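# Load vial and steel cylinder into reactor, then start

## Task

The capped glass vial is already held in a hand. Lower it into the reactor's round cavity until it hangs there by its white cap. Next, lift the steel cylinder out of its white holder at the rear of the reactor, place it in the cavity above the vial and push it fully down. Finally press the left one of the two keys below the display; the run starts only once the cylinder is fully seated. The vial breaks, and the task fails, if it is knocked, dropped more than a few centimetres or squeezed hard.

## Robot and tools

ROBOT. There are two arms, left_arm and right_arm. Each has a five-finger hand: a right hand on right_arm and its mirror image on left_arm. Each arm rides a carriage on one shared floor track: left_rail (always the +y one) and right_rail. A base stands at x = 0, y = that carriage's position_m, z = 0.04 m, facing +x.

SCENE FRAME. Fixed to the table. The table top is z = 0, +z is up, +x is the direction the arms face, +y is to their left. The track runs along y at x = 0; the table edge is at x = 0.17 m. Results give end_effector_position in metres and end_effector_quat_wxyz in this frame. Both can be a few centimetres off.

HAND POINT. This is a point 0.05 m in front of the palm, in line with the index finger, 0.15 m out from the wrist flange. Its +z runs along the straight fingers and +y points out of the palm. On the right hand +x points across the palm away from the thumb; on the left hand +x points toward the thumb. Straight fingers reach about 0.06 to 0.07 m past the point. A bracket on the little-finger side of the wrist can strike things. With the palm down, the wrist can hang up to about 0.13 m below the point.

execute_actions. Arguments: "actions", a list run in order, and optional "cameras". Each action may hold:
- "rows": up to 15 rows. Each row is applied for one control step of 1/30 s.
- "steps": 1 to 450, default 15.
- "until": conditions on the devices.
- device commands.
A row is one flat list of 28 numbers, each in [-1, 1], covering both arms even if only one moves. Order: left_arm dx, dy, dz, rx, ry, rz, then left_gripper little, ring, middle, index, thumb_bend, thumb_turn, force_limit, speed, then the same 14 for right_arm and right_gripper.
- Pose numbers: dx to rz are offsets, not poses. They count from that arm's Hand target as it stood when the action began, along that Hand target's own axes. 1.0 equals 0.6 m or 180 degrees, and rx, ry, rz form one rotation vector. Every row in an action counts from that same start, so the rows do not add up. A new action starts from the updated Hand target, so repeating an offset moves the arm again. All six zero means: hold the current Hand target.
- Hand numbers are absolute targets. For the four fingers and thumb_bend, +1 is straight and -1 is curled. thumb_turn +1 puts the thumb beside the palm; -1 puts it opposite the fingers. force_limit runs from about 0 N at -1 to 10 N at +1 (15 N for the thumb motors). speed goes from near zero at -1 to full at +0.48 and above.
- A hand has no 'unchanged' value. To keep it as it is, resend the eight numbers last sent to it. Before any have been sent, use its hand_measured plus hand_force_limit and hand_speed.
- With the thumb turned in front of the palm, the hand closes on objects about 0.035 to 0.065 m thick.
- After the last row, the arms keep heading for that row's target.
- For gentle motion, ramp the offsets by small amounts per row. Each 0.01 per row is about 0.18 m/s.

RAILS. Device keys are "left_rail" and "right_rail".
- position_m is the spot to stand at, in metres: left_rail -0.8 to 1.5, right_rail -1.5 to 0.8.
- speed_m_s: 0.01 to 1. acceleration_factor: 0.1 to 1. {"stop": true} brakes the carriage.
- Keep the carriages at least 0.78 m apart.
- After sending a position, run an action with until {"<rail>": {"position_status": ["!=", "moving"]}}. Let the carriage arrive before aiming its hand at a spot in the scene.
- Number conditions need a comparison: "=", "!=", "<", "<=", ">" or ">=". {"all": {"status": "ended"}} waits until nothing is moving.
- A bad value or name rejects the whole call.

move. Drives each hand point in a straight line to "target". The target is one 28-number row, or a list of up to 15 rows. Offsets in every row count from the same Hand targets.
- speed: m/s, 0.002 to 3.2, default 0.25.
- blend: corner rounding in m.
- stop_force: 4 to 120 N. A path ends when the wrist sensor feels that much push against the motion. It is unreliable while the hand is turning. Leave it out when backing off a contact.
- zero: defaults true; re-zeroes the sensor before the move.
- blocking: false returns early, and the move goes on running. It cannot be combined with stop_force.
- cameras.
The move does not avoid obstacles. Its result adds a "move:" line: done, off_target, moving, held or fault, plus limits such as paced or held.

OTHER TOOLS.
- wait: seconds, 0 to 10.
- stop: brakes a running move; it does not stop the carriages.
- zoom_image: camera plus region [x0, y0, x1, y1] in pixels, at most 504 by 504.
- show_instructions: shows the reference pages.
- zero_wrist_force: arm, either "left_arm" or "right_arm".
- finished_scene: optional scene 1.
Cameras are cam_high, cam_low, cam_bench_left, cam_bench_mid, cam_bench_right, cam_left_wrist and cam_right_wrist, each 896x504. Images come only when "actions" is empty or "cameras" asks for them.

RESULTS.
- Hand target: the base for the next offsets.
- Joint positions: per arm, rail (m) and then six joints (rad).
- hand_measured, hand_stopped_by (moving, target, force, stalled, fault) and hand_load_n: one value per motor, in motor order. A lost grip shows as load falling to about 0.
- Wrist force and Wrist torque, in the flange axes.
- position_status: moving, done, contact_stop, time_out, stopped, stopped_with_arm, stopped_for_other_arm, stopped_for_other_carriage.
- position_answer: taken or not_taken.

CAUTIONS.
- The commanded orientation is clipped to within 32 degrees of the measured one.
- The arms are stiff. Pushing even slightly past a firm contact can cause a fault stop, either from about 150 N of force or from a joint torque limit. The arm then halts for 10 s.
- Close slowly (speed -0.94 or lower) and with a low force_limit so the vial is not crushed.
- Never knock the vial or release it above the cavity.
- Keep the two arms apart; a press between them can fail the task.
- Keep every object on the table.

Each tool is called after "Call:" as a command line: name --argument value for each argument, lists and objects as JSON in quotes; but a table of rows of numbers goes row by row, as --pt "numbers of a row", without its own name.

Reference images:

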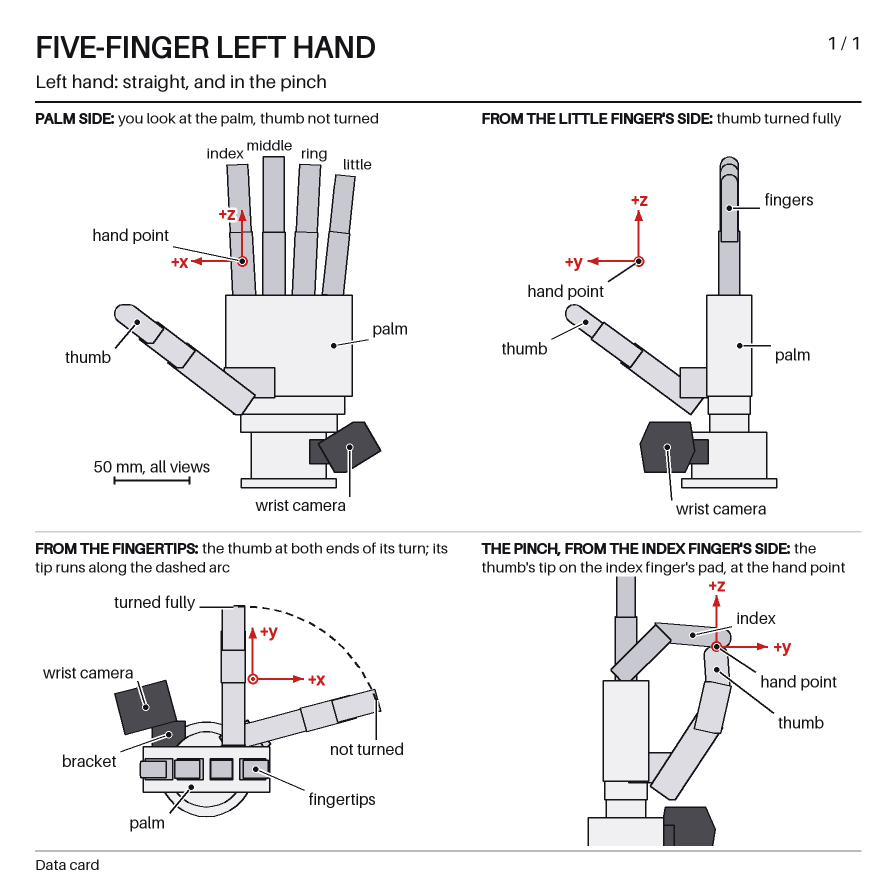

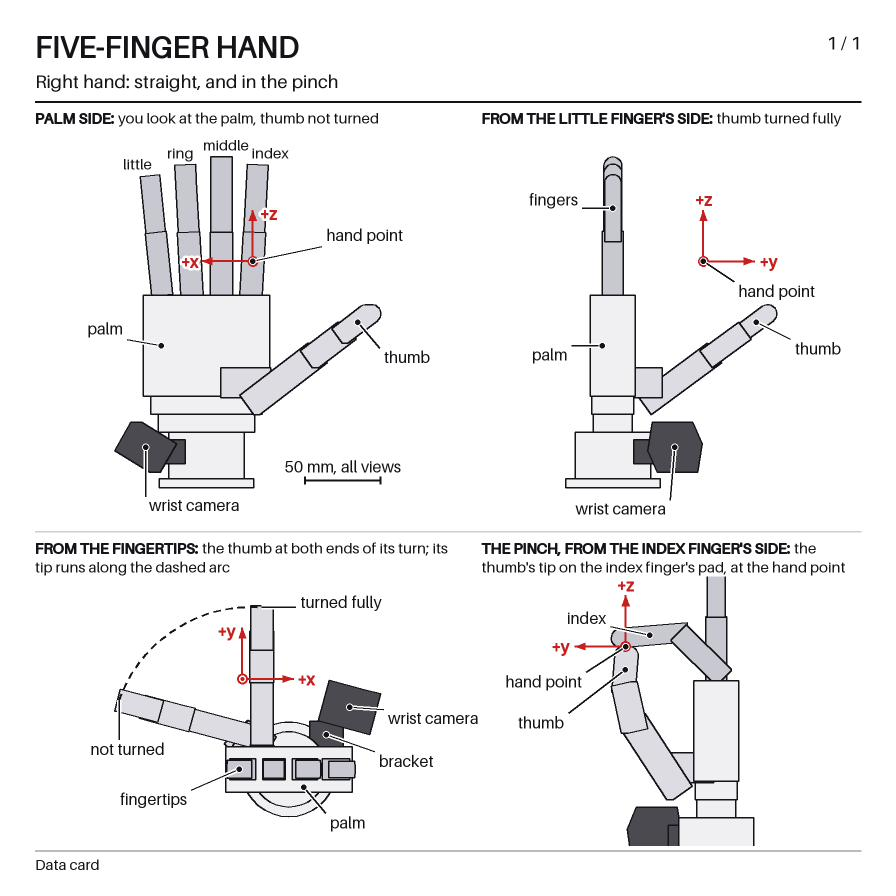

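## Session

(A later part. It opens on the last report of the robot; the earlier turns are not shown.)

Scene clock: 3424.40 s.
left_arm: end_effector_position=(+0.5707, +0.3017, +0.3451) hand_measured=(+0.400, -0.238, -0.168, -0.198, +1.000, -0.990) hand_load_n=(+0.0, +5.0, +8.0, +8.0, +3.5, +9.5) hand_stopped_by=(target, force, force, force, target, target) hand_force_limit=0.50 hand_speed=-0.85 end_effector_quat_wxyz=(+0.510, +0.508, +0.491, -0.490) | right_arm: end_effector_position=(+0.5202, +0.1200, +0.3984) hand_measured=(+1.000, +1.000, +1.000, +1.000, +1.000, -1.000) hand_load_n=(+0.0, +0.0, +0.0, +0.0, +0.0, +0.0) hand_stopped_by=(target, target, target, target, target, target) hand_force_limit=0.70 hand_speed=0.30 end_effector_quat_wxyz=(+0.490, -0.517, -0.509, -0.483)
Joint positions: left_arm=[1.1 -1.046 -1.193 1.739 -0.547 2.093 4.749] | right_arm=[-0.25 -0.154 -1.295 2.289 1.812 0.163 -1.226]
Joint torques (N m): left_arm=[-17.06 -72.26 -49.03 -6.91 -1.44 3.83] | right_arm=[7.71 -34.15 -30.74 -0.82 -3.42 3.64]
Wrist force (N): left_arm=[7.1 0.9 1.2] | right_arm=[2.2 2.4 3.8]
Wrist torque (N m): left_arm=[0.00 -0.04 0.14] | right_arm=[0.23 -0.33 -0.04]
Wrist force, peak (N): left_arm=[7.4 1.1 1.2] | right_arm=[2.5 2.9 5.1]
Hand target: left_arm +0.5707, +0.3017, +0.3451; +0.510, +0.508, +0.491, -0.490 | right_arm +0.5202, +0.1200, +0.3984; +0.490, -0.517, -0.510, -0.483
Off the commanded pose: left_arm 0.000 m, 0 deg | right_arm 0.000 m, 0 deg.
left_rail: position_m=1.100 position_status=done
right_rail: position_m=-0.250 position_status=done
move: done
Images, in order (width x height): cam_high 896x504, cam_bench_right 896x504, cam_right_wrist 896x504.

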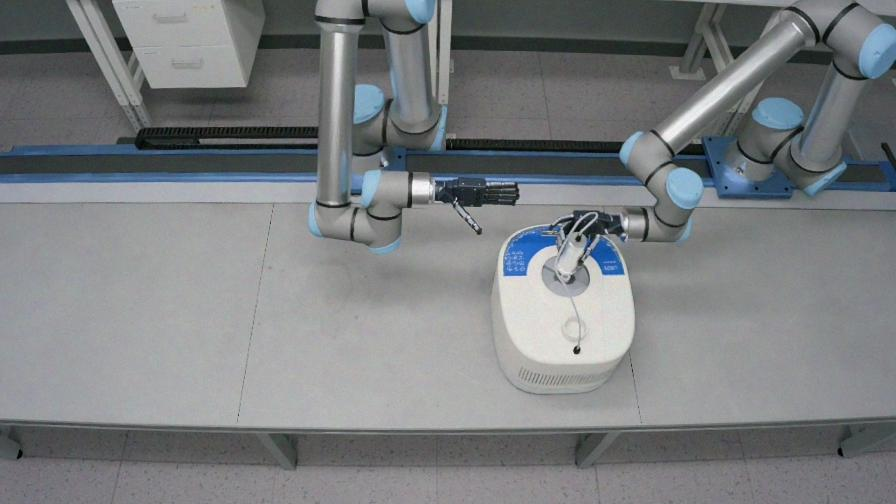

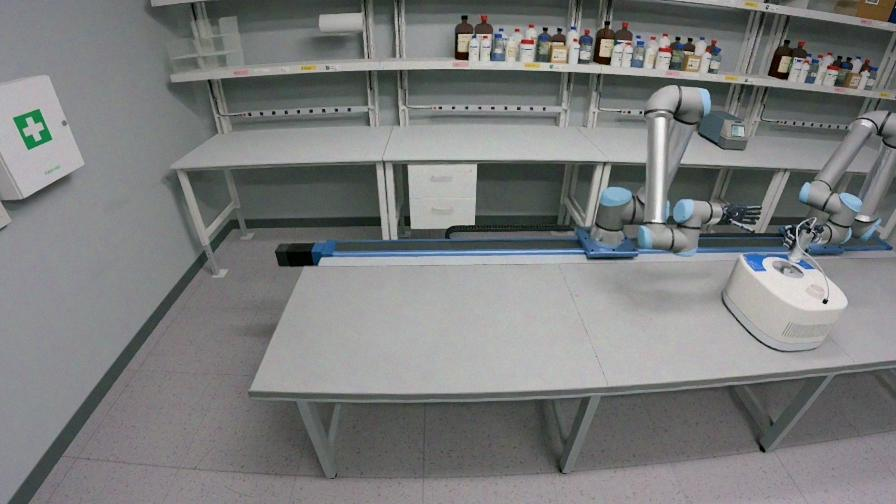

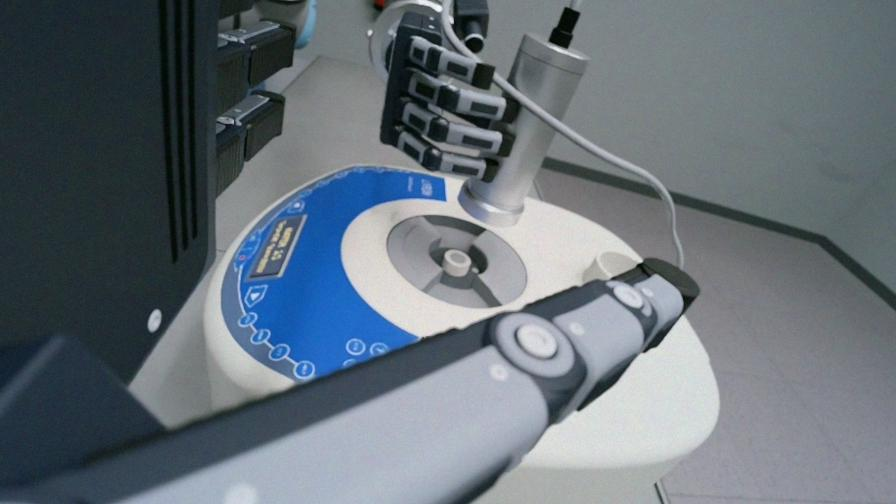

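Call:
move --target '[0.05,-0.0019,0,0,0,0,0.4,-0.36,-0.5,-0.45,1,-0.99,0.5,-0.85,0,0,0,0,0,0,1,1,1,1,1,-1,0.7,0.3]' --speed 0.06 --stop_force 5 --cameras '["cam_right_wrist", "cam_high"]'

Call:
zoom_image --camera "cam_right_wrist" --region '[370, 170, 570, 320]'

Call:
zoom_image --camera "cam_high" --region '[530, 220, 610, 300]'

Scene clock: 3502.00 s.
left_arm: end_effector_position=(+0.5707, +0.3017, +0.3151) hand_measured=(+0.400, -0.238, -0.168, -0.198, +1.000, -0.990) hand_load_n=(+0.0, +5.0, +8.0, +8.0, +3.5, +9.5) hand_stopped_by=(target, force, force, force, target, target) hand_force_limit=0.50 hand_speed=-0.85 end_effector_quat_wxyz=(+0.510, +0.508, +0.491, -0.490) | right_arm: end_effector_position=(+0.5202, +0.1200, +0.3984) hand_measured=(+1.000, +1.000, +1.000, +1.000, +1.000, -1.000) hand_load_n=(+0.0, +0.0, +0.0, +0.0, +0.0, +0.5) hand_stopped_by=(target, target, target, target, target, target) hand_force_limit=0.70 hand_speed=0.30 end_effector_quat_wxyz=(+0.490, -0.517, -0.509, -0.483)
Joint positions: left_arm=[1.1 -1.046 -1.166 1.761 -0.596 2.093 4.749] | right_arm=[-0.25 -0.154 -1.295 2.289 1.812 0.163 -1.226]
Joint torques (N m): left_arm=[-18.47 -71.6 -34.24 -7.59 -1.39 -2.2] | right_arm=[7.14 -33.71 -30.68 -0.94 -3.45 4.16]
Wrist force (N): left_arm=[6.9 0.7 1.2] | right_arm=[2.4 2.2 3.8]
Wrist torque (N m): left_arm=[-0.01 -0.02 0.13] | right_arm=[0.19 -0.36 -0.02]
Wrist force, peak (N): left_arm=[7.5 0.7 1.4] | right_arm=[2.9 2.8 4.0]
Hand target: left_arm +0.5707, +0.3017, +0.3151; +0.510, +0.508, +0.491, -0.490 | right_arm +0.5202, +0.1200, +0.3984; +0.490, -0.517, -0.509, -0.483
Off the commanded pose: left_arm 0.000 m, 0 deg | right_arm 0.000 m, 0 deg.
left_rail: position_m=1.100 position_status=done
right_rail: position_m=-0.250 position_status=done
move: done
Images, in order (width x height): cam_high 896x504, cam_right_wrist 896x504.

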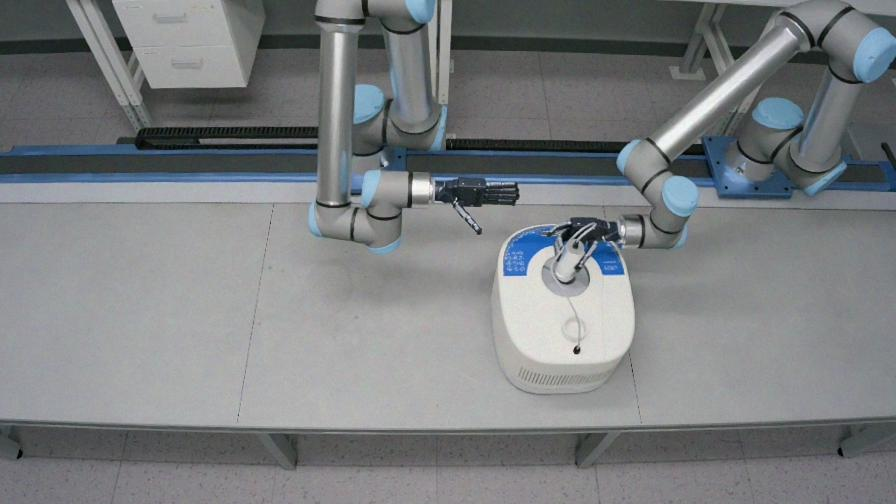

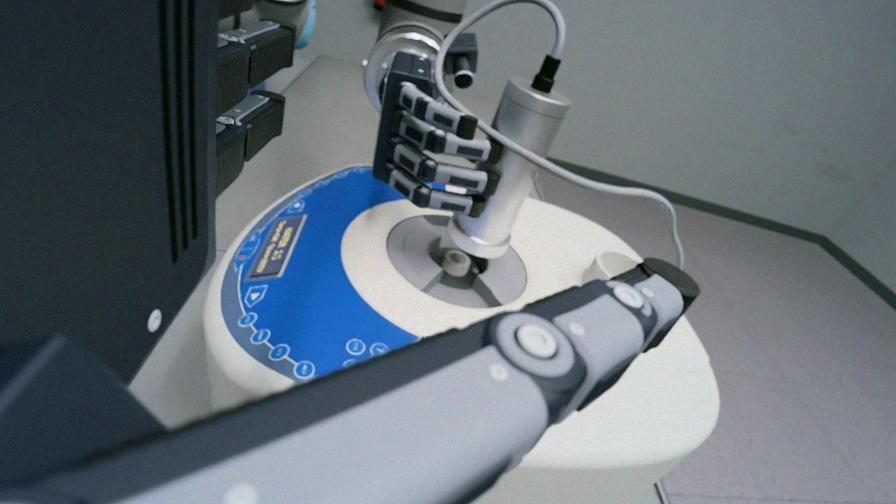

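Scaled by 2.520 from the camera's 896x504 image, which has a finer 1280x720 frame.

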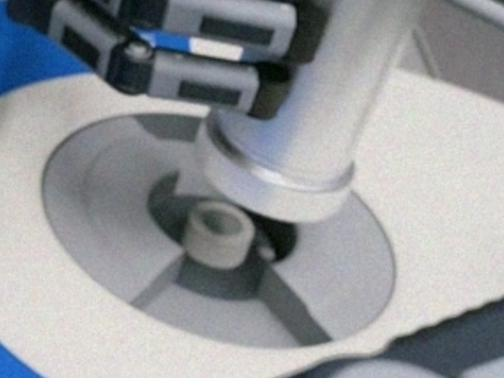

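Scaled by 6.300 from the camera's 896x504 image, which has a finer 1280x720 frame.

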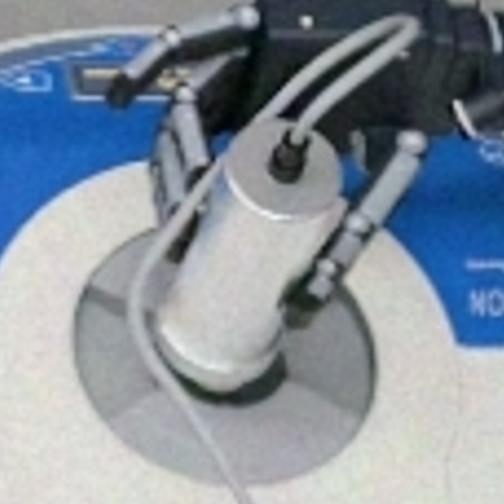

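Call:
move --target '[0.0127,-0.018,-0.0075,0,0,0,0.4,-0.36,-0.5,-0.45,1,-0.99,0.5,-0.85,0,0,0,0,0,0,1,1,1,1,1,-1,0.7,0.3]' --speed 0.06 --stop_force 5 --cameras '["cam_right_wrist", "cam_high"]'

Call:
zoom_image --camera "cam_right_wrist" --region '[380, 190, 540, 310]'

Call:
zoom_image --camera "cam_high" --region '[535, 240, 595, 300]'

Scene clock: 3518.27 s.
left_arm: end_effector_position=(+0.5602, +0.3062, +0.3071) hand_measured=(+0.400, -0.238, -0.168, -0.198, +1.000, -0.990) hand_load_n=(+0.0, +5.5, +8.0, +8.5, +3.5, +9.5) hand_stopped_by=(target, force, force, force, target, target) hand_force_limit=0.50 hand_speed=-0.85 end_effector_quat_wxyz=(+0.510, +0.508, +0.491, -0.490) | right_arm: end_effector_position=(+0.5202, +0.1200, +0.3984) hand_measured=(+1.000, +1.000, +1.000, +1.000, +1.000, -1.000) hand_load_n=(+0.0, +0.0, +0.0, +0.0, +0.0, +0.5) hand_stopped_by=(target, target, target, target, target, target) hand_force_limit=0.70 hand_speed=0.30 end_effector_quat_wxyz=(+0.490, -0.517, -0.509, -0.483)
Joint positions: left_arm=[1.1 -1.056 -1.173 1.789 -0.617 2.083 4.749] | right_arm=[-0.25 -0.154 -1.295 2.289 1.812 0.163 -1.226]
Joint torques (N m): left_arm=[-19.91 -91.73 -33.47 -7.71 -1.34 1.07] | right_arm=[7.09 -34.46 -30.3 -0.87 -3.32 4.1]
Wrist force (N): left_arm=[6.6 1.1 1.0] | right_arm=[2.5 2.3 3.7]
Wrist torque (N m): left_arm=[0.04 0.00 0.10] | right_arm=[0.22 -0.37 -0.02]
Wrist force, peak (N): left_arm=[7.5 0.8 1.1] | right_arm=[2.5 2.6 4.3]
Hand target: left_arm +0.5602, +0.3062, +0.3071; +0.510, +0.508, +0.491, -0.490 | right_arm +0.5202, +0.1200, +0.3984; +0.490, -0.517, -0.509, -0.483
Off the commanded pose: left_arm 0.000 m, 0 deg | right_arm 0.000 m, 0 deg.
left_rail: position_m=1.100 position_status=done
right_rail: position_m=-0.250 position_status=done
move: done
Images, in order (width x height): cam_high 896x504, cam_right_wrist 896x504.

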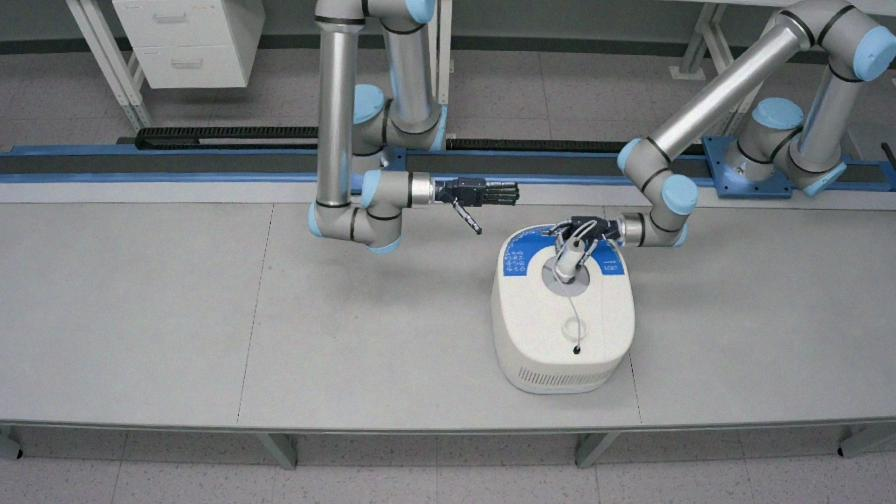

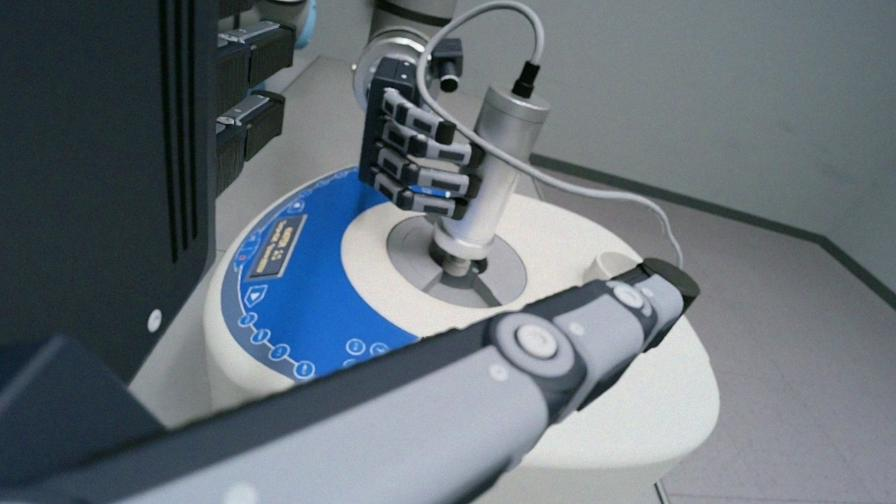

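Scaled by 3.150 from the camera's 896x504 image, which has a finer 1280x720 frame.

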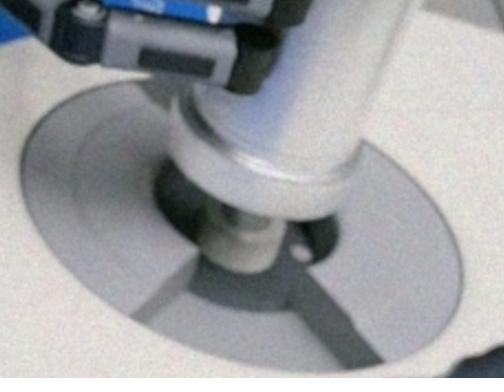

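Scaled by 8.400 from the camera's 896x504 image, which has a finer 1280x720 frame.

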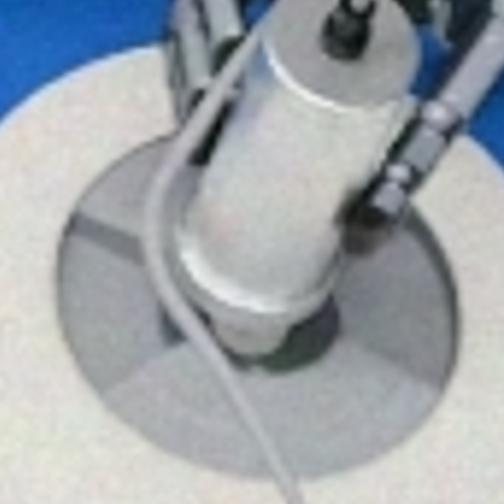

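Call:
move --target '[0.0117,-0.0017,0.0017,0,0,0,0.4,-0.36,-0.5,-0.45,1,-0.99,0.5,-0.85,0,0,0,0,0,0,1,1,1,1,1,-1,0.7,0.3]' --speed 0.04 --stop_force 4 --cameras '["cam_right_wrist", "cam_high"]'

Call:
zoom_image --camera "cam_right_wrist" --region '[410, 200, 510, 290]'

Call:
zoom_image --camera "cam_high" --region '[545, 255, 590, 300]'

Scene clock: 3538.43 s.
left_arm: end_effector_position=(+0.5594, +0.3051, +0.3000) hand_measured=(+0.400, -0.238, -0.168, -0.198, +1.000, -0.990) hand_load_n=(+0.0, +5.5, +8.0, +8.0, +4.0, +9.5) hand_stopped_by=(target, force, force, force, target, target) hand_force_limit=0.50 hand_speed=-0.85 end_effector_quat_wxyz=(+0.510, +0.508, +0.491, -0.490) | right_arm: end_effector_position=(+0.5202, +0.1200, +0.3984) hand_measured=(+1.000, +1.000, +1.000, +1.000, +1.000, -1.000) hand_load_n=(+0.0, +0.0, +0.0, +0.0, +0.0, +0.0) hand_stopped_by=(target, target, target, target, target, target) hand_force_limit=0.70 hand_speed=0.30 end_effector_quat_wxyz=(+0.490, -0.517, -0.509, -0.483)
Joint positions: left_arm=[1.1 -1.057 -1.166 1.793 -0.628 2.082 4.749] | right_arm=[-0.25 -0.154 -1.295 2.289 1.812 0.163 -1.226]
Joint torques (N m): left_arm=[-19.63 -70.29 -33.64 -7.58 -1.59 2.46] | right_arm=[6.58 -34.13 -29.99 -1.01 -3.29 4.08]
Wrist force (N): left_arm=[6.8 0.9 1.4] | right_arm=[2.2 2.3 3.8]
Wrist torque (N m): left_arm=[-0.01 0.00 0.11] | right_arm=[0.21 -0.34 -0.04]
Wrist force, peak (N): left_arm=[7.4 1.1 1.6] | right_arm=[2.7 2.4 4.3]
Hand target: left_arm +0.5594, +0.3051, +0.3000; +0.510, +0.508, +0.491, -0.490 | right_arm +0.5202, +0.1200, +0.3984; +0.490, -0.517, -0.509, -0.483
Off the commanded pose: left_arm 0.000 m, 0 deg | right_arm 0.000 m, 0 deg.
left_rail: position_m=1.100 position_status=done
right_rail: position_m=-0.250 position_status=done
move: done
Images, in order (width x height): cam_high 896x504, cam_right_wrist 896x504.

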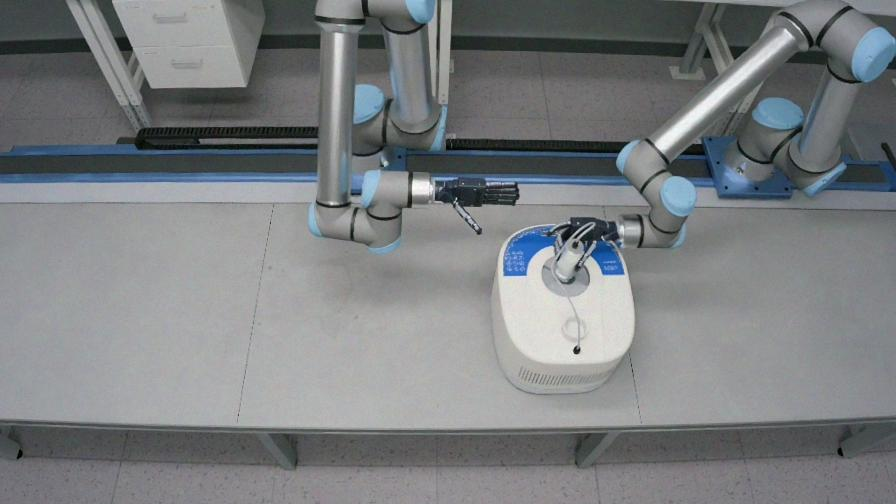

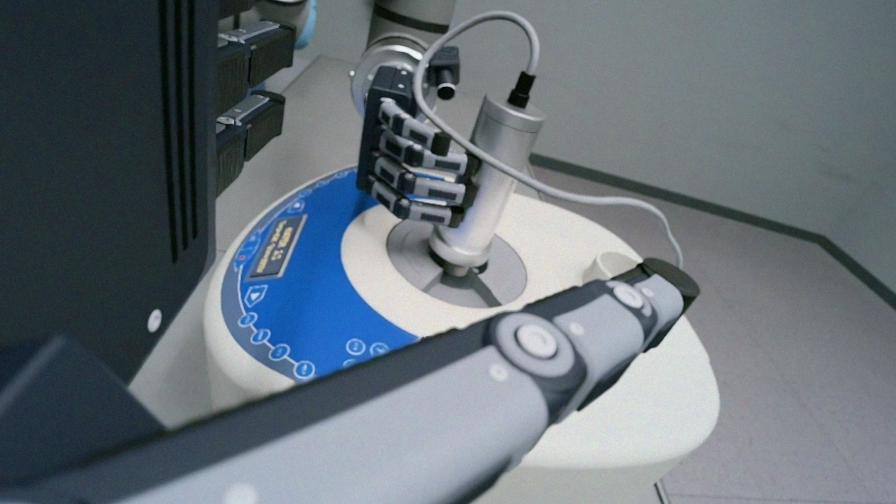

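Scaled by 5.040 from the camera's 896x504 image, which has a finer 1280x720 frame.

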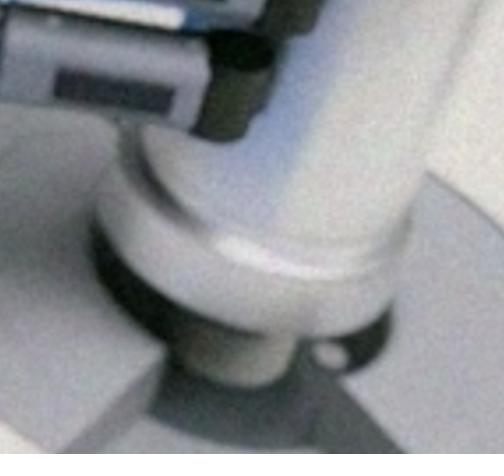

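Scaled by 11.200 from the camera's 896x504 image, which has a finer 1280x720 frame.

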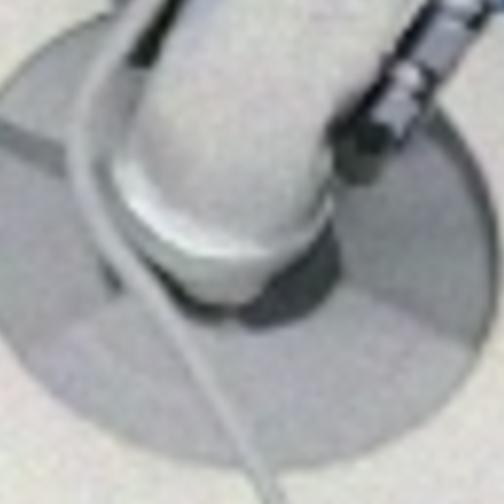

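Call:
move --target '[0.0067,0.0019,0.0008,0,0,0,0.4,-0.36,-0.5,-0.45,1,-0.99,0.5,-0.85,0,0,0,0,0,0,1,1,1,1,1,-1,0.7,0.3]' --speed 0.02 --stop_force 4 --cameras '["cam_right_wrist", "cam_high"]'

Call:
zoom_image --camera "cam_right_wrist" --region '[410, 200, 510, 290]'

Call:
zoom_image --camera "cam_high" --region '[545, 255, 590, 300]'

Scene clock: 3570.27 s.
left_arm: end_effector_position=(+0.5607, +0.3046, +0.2960) hand_measured=(+0.400, -0.238, -0.168, -0.198, +1.000, -0.990) hand_load_n=(+0.0, +5.5, +8.0, +8.0, +3.5, +9.5) hand_stopped_by=(target, force, force, force, target, target) hand_force_limit=0.50 hand_speed=-0.85 end_effector_quat_wxyz=(+0.510, +0.508, +0.491, -0.490) | right_arm: end_effector_position=(+0.5202, +0.1200, +0.3984) hand_measured=(+1.000, +1.000, +1.000, +1.000, +1.000, -1.000) hand_load_n=(+0.0, +0.0, -0.5, +0.0, +0.0, +0.5) hand_stopped_by=(target, target, target, target, target, target) hand_force_limit=0.70 hand_speed=0.30 end_effector_quat_wxyz=(+0.490, -0.517, -0.509, -0.483)
Joint positions: left_arm=[1.1 -1.056 -1.16 1.793 -0.634 2.083 4.749] | right_arm=[-0.25 -0.154 -1.295 2.289 1.812 0.163 -1.226]
Joint torques (N m): left_arm=[16.91 -71.82 -35.69 -7.34 2.03 -1.88] | right_arm=[6.15 -35.6 -29.74 -0.89 -3.36 3.97]
Wrist force (N): left_arm=[6.7 0.7 1.4] | right_arm=[2.4 2.2 3.8]
Wrist torque (N m): left_arm=[-0.03 -0.02 0.12] | right_arm=[0.19 -0.36 -0.03]
Wrist force, peak (N): left_arm=[7.4 1.2 1.3] | right_arm=[2.9 2.8 4.0]
Hand target: left_arm +0.5607, +0.3046, +0.2960; +0.510, +0.508, +0.491, -0.490 | right_arm +0.5202, +0.1200, +0.3984; +0.490, -0.517, -0.509, -0.483
Off the commanded pose: left_arm 0.000 m, 0 deg | right_arm 0.000 m, 0 deg.
left_rail: position_m=1.100 position_status=done
right_rail: position_m=-0.250 position_status=done
move: done
Images, in order (width x height): cam_high 896x504, cam_right_wrist 896x504.

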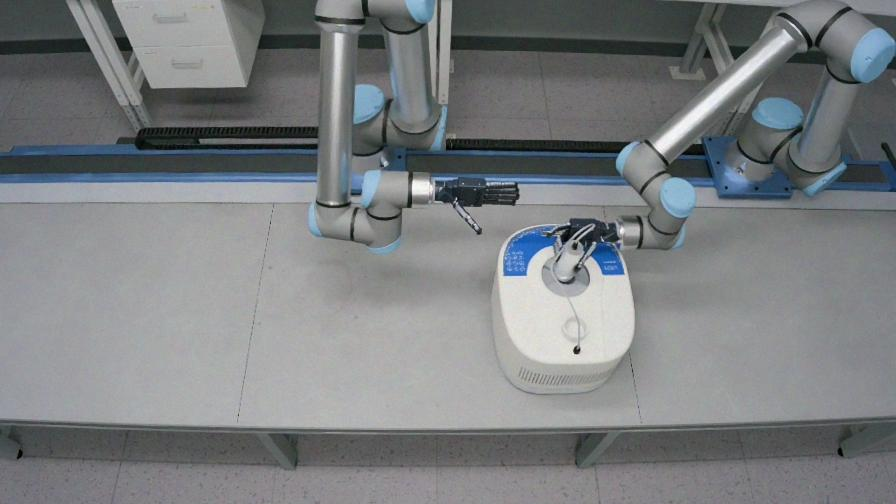

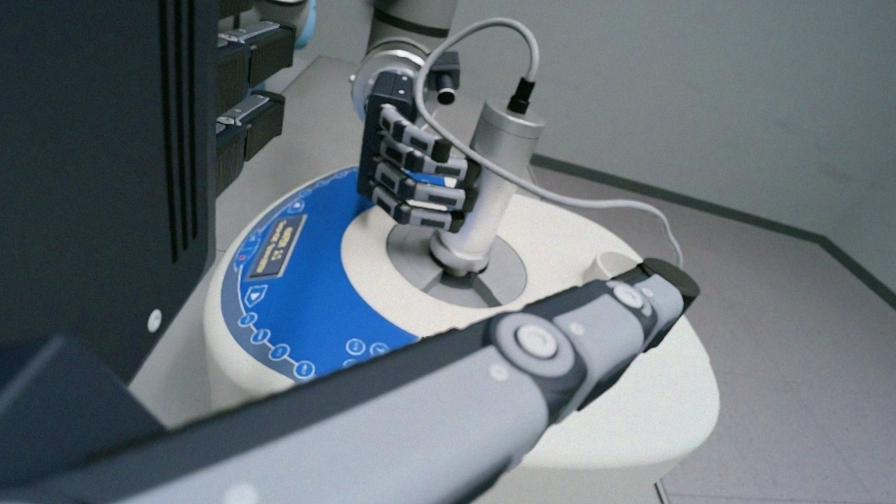

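Scaled by 5.040 from the camera's 896x504 image, which has a finer 1280x720 frame.

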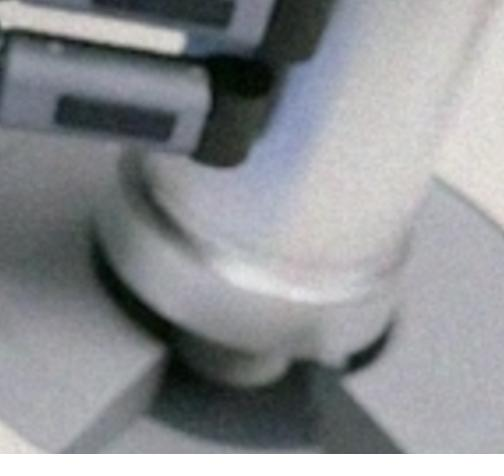

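Scaled by 11.200 from the camera's 896x504 image, which has a finer 1280x720 frame.

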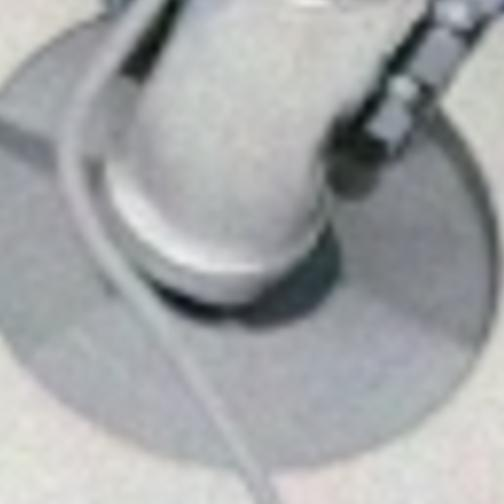

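Call:
execute_actions --actions '[]' --cameras '["cam_high","cam_right_wrist"]'

Scene clock: 3590.60 s.
left_arm: end_effector_position=(+0.5607, +0.3046, +0.2960) hand_measured=(+0.400, -0.238, -0.168, -0.198, +1.000, -0.990) hand_load_n=(+0.0, +5.0, +8.0, +8.0, +3.5, +9.5) hand_stopped_by=(target, force, force, force, target, target) hand_force_limit=0.50 hand_speed=-0.85 end_effector_quat_wxyz=(+0.510, +0.508, +0.491, -0.490) | right_arm: end_effector_position=(+0.5202, +0.1200, +0.3984) hand_measured=(+1.000, +1.000, +1.000, +1.000, +1.000, -1.000) hand_load_n=(+0.0, +0.0, +0.0, +0.0, +0.0, +0.5) hand_stopped_by=(target, target, target, target, target, target) hand_force_limit=0.70 hand_speed=0.30 end_effector_quat_wxyz=(+0.490, -0.517, -0.509, -0.483)
Joint positions: left_arm=[1.1 -1.056 -1.16 1.793 -0.634 2.083 4.749] | right_arm=[-0.25 -0.154 -1.295 2.289 1.812 0.163 -1.226]
Joint velocities: within noise
Joint torques (N m): left_arm=[18.2 -70.54 -41.3 -7.44 2.11 -1.87] | right_arm=[6.11 -35.27 -30.23 -1.11 -3.52 4.02]
Wrist force (N): left_arm=[6.4 0.7 1.5] | right_arm=[2.4 2.2 4.0]
Wrist torque (N m): left_arm=[-0.04 0.01 0.11] | right_arm=[0.18 -0.37 -0.03]
Wrist force, peak (N): left_arm=[7.3 0.5 1.1] | right_arm=[2.8 2.7 4.1]
Hand target: left_arm +0.5607, +0.3046, +0.2960; +0.510, +0.508, +0.491, -0.490 | right_arm +0.5202, +0.1200, +0.3984; +0.490, -0.517, -0.509, -0.483
Off the commanded pose: left_arm 0.000 m, 0 deg | right_arm 0.000 m, 0 deg.
left_rail: position_m=1.100 position_status=done
right_rail: position_m=-0.250 position_status=done
Images, in order (width x height): cam_high 896x504, cam_right_wrist 896x504.

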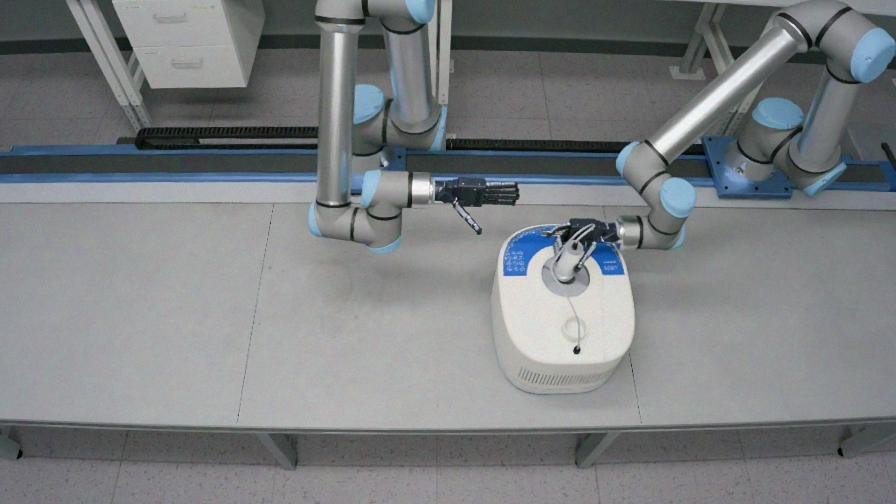

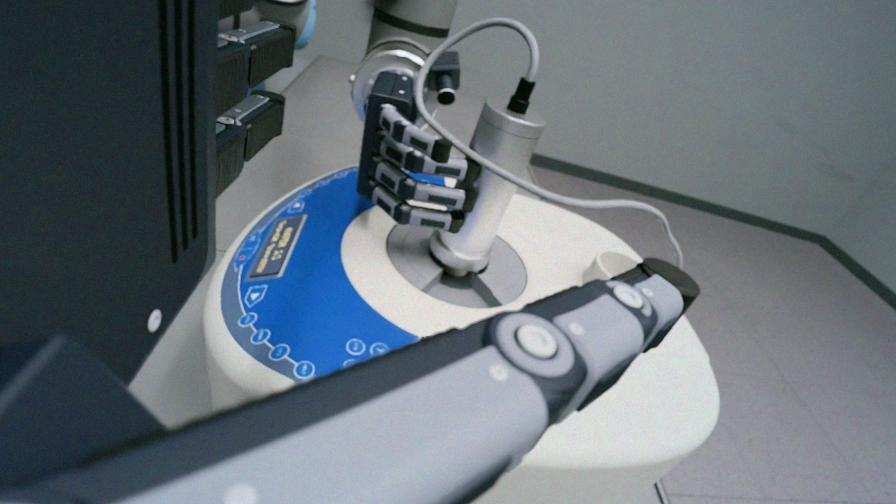

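Call:
zoom_image --camera "cam_right_wrist" --region '[410, 200, 510, 290]'

Call:
zoom_image --camera "cam_high" --region '[545, 255, 590, 300]'

Scaled by 5.040 from the camera's 896x504 image, which has a finer 1280x720 frame.

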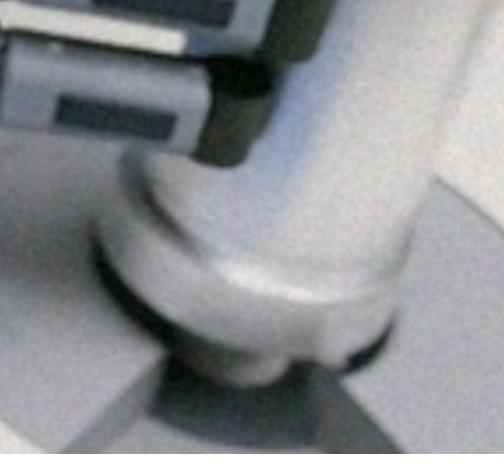

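Scaled by 11.200 from the camera's 896x504 image, which has a finer 1280x720 frame.

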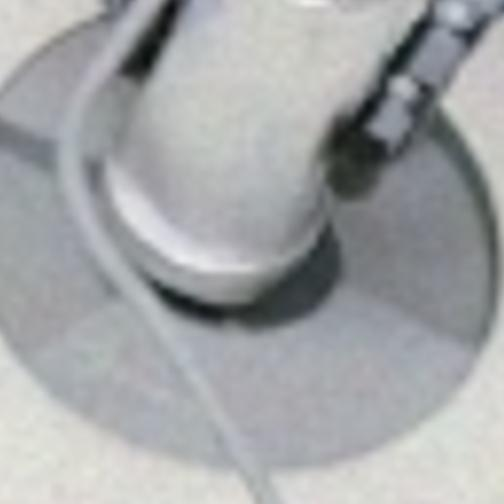

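Call:
move --target '[0.0001,0.0030,-0.0010,0,0,0,0.4,-0.36,-0.5,-0.45,1,-0.99,0.5,-0.85,0,0,0,0,0,0,1,1,1,1,1,-1,0.7,0.3]' --speed 0.02 --cameras '["cam_high","cam_right_wrist"]'

Call:
zoom_image --camera "cam_right_wrist" --region '[410, 200, 510, 290]'

Call:
zoom_image --camera "cam_high" --region '[545, 255, 590, 300]'

Scene clock: 3644.10 s.
left_arm: end_effector_position=(+0.5625, +0.3052, +0.2960) hand_measured=(+0.400, -0.238, -0.168, -0.198, +1.000, -0.990) hand_load_n=(+0.0, +5.5, +8.0, +8.5, +3.5, +9.5) hand_stopped_by=(target, force, force, force, target, target) hand_force_limit=0.50 hand_speed=-0.85 end_effector_quat_wxyz=(+0.510, +0.508, +0.491, -0.490) | right_arm: end_effector_position=(+0.5202, +0.1200, +0.3984) hand_measured=(+1.000, +1.000, +1.000, +1.000, +1.000, -1.000) hand_load_n=(+0.0, +0.0, +0.0, +0.0, +0.0, +0.5) hand_stopped_by=(target, target, target, target, target, target) hand_force_limit=0.70 hand_speed=0.30 end_effector_quat_wxyz=(+0.490, -0.517, -0.509, -0.483)
Joint positions: left_arm=[1.1 -1.054 -1.159 1.792 -0.633 2.086 4.749] | right_arm=[-0.25 -0.154 -1.295 2.289 1.812 0.163 -1.226]
Joint torques (N m): left_arm=[17.21 -69.58 -47.48 -0.83 2.24 -1.77] | right_arm=[6.15 -34.65 -29.66 -0.97 -3.43 4.2]
Wrist force (N): left_arm=[6.8 0.9 1.3] | right_arm=[2.8 2.5 3.7]
Wrist torque (N m): left_arm=[0.00 -0.01 0.11] | right_arm=[0.25 -0.43 0.01]
Wrist force, peak (N): left_arm=[7.3 1.0 1.5] | right_arm=[2.5 2.3 4.5]
Hand target: left_arm +0.5625, +0.3052, +0.2960; +0.510, +0.508, +0.491, -0.490 | right_arm +0.5202, +0.1200, +0.3984; +0.490, -0.517, -0.509, -0.483
Off the commanded pose: left_arm 0.000 m, 0 deg | right_arm 0.000 m, 0 deg.
left_rail: position_m=1.100 position_status=done
right_rail: position_m=-0.250 position_status=done
move: done
Images, in order (width x height): cam_high 896x504, cam_right_wrist 896x504.

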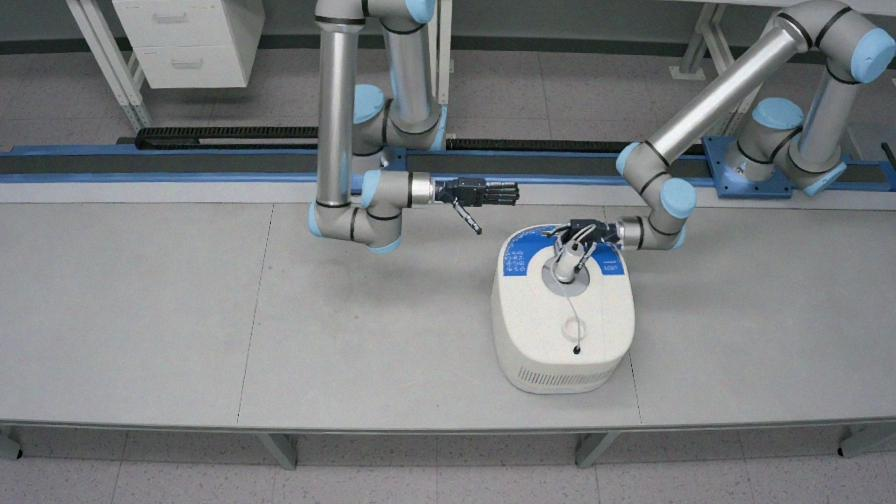

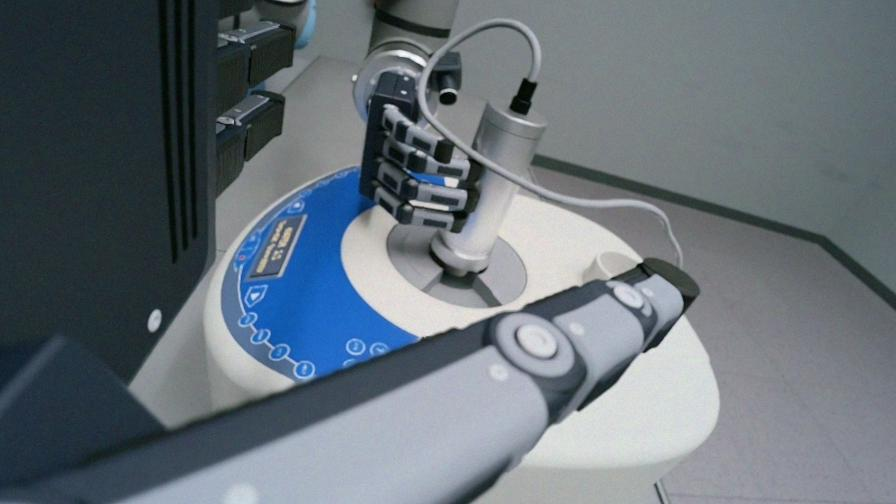

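Scaled by 5.040 from the camera's 896x504 image, which has a finer 1280x720 frame.

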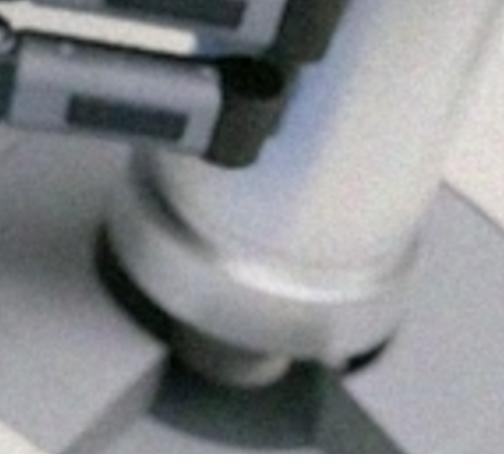

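Scaled by 11.200 from the camera's 896x504 image, which has a finer 1280x720 frame.

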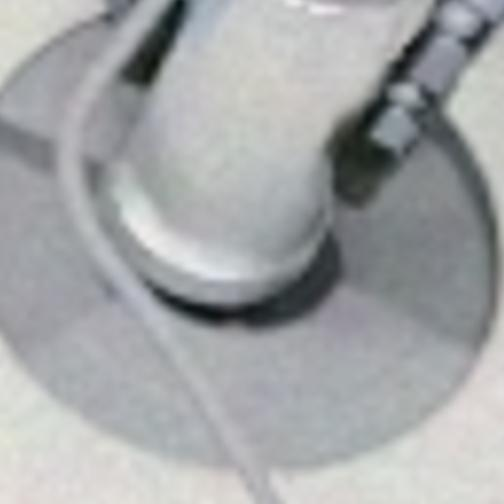

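Call:
move --target '[0.010,0.0010,0,0,0,0,0.4,-0.36,-0.5,-0.45,1,-0.99,0.5,-0.85,0,0,0,0,0,0,1,1,1,1,1,-1,0.7,0.3]' --speed 0.008 --stop_force 6 --cameras '["cam_high","cam_right_wrist"]'

Call:
zoom_image --camera "cam_right_wrist" --region '[410, 200, 510, 290]'

Call:
zoom_image --camera "cam_high" --region '[545, 255, 590, 300]'

Scene clock: 3683.30 s.
left_arm: end_effector_position=(+0.5633, +0.3052, +0.2901) hand_measured=(+0.400, -0.238, -0.168, -0.198, +1.000, -0.990) hand_load_n=(+0.0, +5.5, +8.0, +8.5, +3.5, +9.5) hand_stopped_by=(target, force, force, force, target, target) hand_force_limit=0.50 hand_speed=-0.85 end_effector_quat_wxyz=(+0.510, +0.508, +0.491, -0.490) | right_arm: end_effector_position=(+0.5202, +0.1200, +0.3984) hand_measured=(+1.000, +1.000, +1.000, +1.000, +1.000, -1.000) hand_load_n=(+0.0, +0.0, +0.0, +0.0, +0.0, +0.0) hand_stopped_by=(target, target, target, target, target, target) hand_force_limit=0.70 hand_speed=0.30 end_effector_quat_wxyz=(+0.490, -0.517, -0.509, -0.483)
Joint positions: left_arm=[1.1 -1.053 -1.152 1.794 -0.643 2.087 4.749] | right_arm=[-0.25 -0.154 -1.295 2.289 1.812 0.163 -1.226]
Joint torques (N m): left_arm=[17.42 -70.35 -34.31 -7.52 2.18 -1.42] | right_arm=[5.86 -35.83 -29.55 -0.89 -3.42 3.82]
Wrist force (N): left_arm=[6.9 1.1 1.5] | right_arm=[2.7 2.6 3.6]
Wrist torque (N m): left_arm=[0.03 -0.04 0.12] | right_arm=[0.27 -0.40 0.00]
Wrist force, peak (N): left_arm=[7.3 0.8 1.2] | right_arm=[2.7 2.7 4.2]
Hand target: left_arm +0.5633, +0.3052, +0.2901; +0.510, +0.508, +0.491, -0.490 | right_arm +0.5202, +0.1200, +0.3984; +0.490, -0.517, -0.509, -0.483
Off the commanded pose: left_arm 0.000 m, 0 deg | right_arm 0.000 m, 0 deg.
left_rail: position_m=1.100 position_status=done
right_rail: position_m=-0.250 position_status=done
move: done
Images, in order (width x height): cam_high 896x504, cam_right_wrist 896x504.

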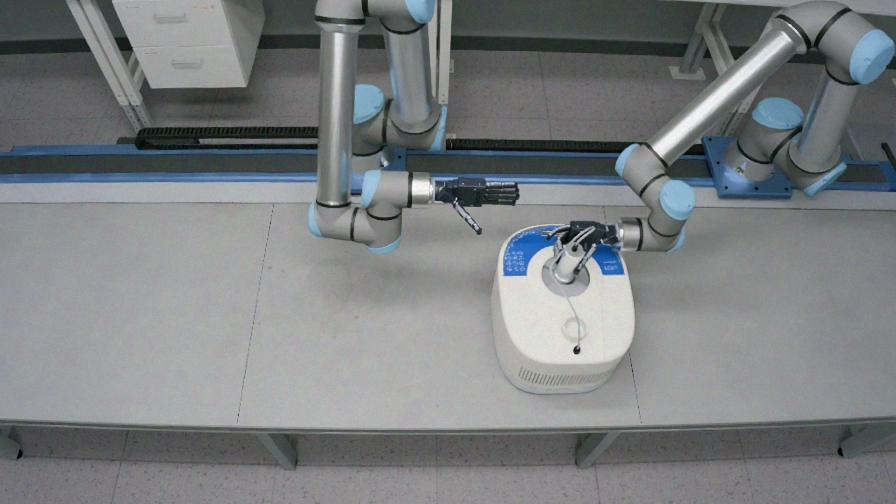

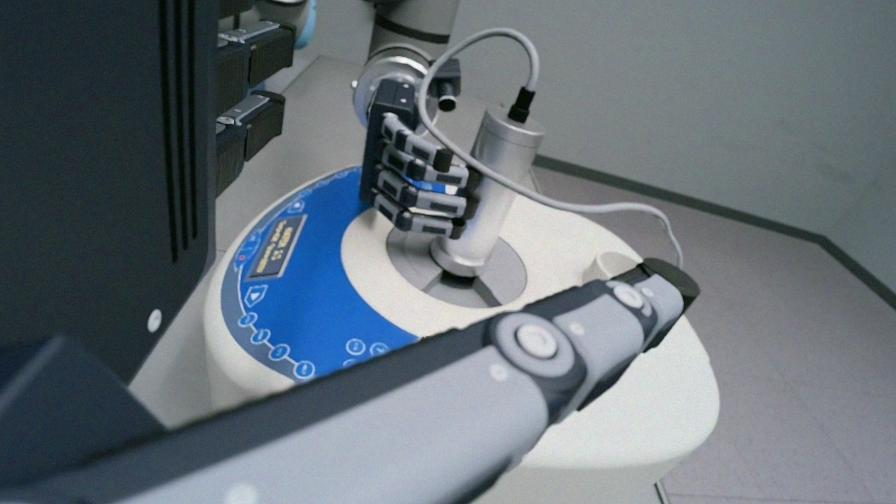

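Scaled by 5.040 from the camera's 896x504 image, which has a finer 1280x720 frame.

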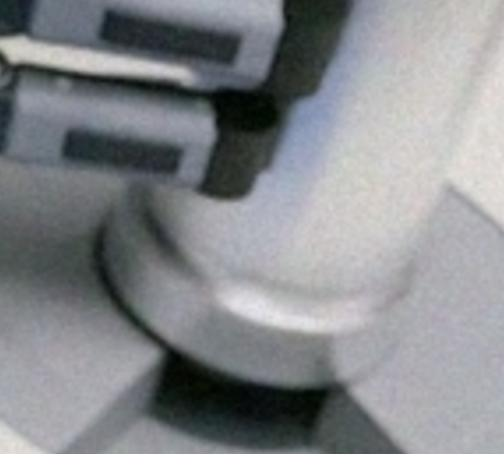

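Scaled by 11.200 from the camera's 896x504 image, which has a finer 1280x720 frame.

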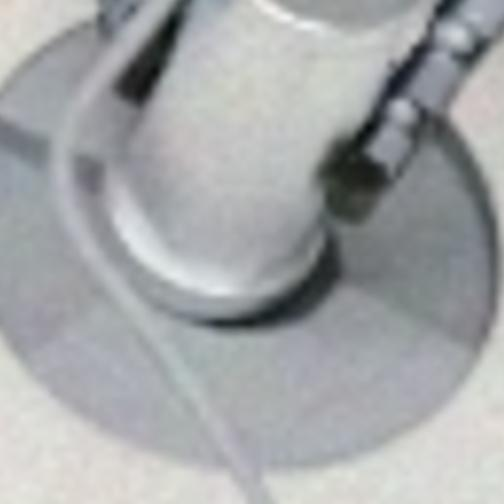

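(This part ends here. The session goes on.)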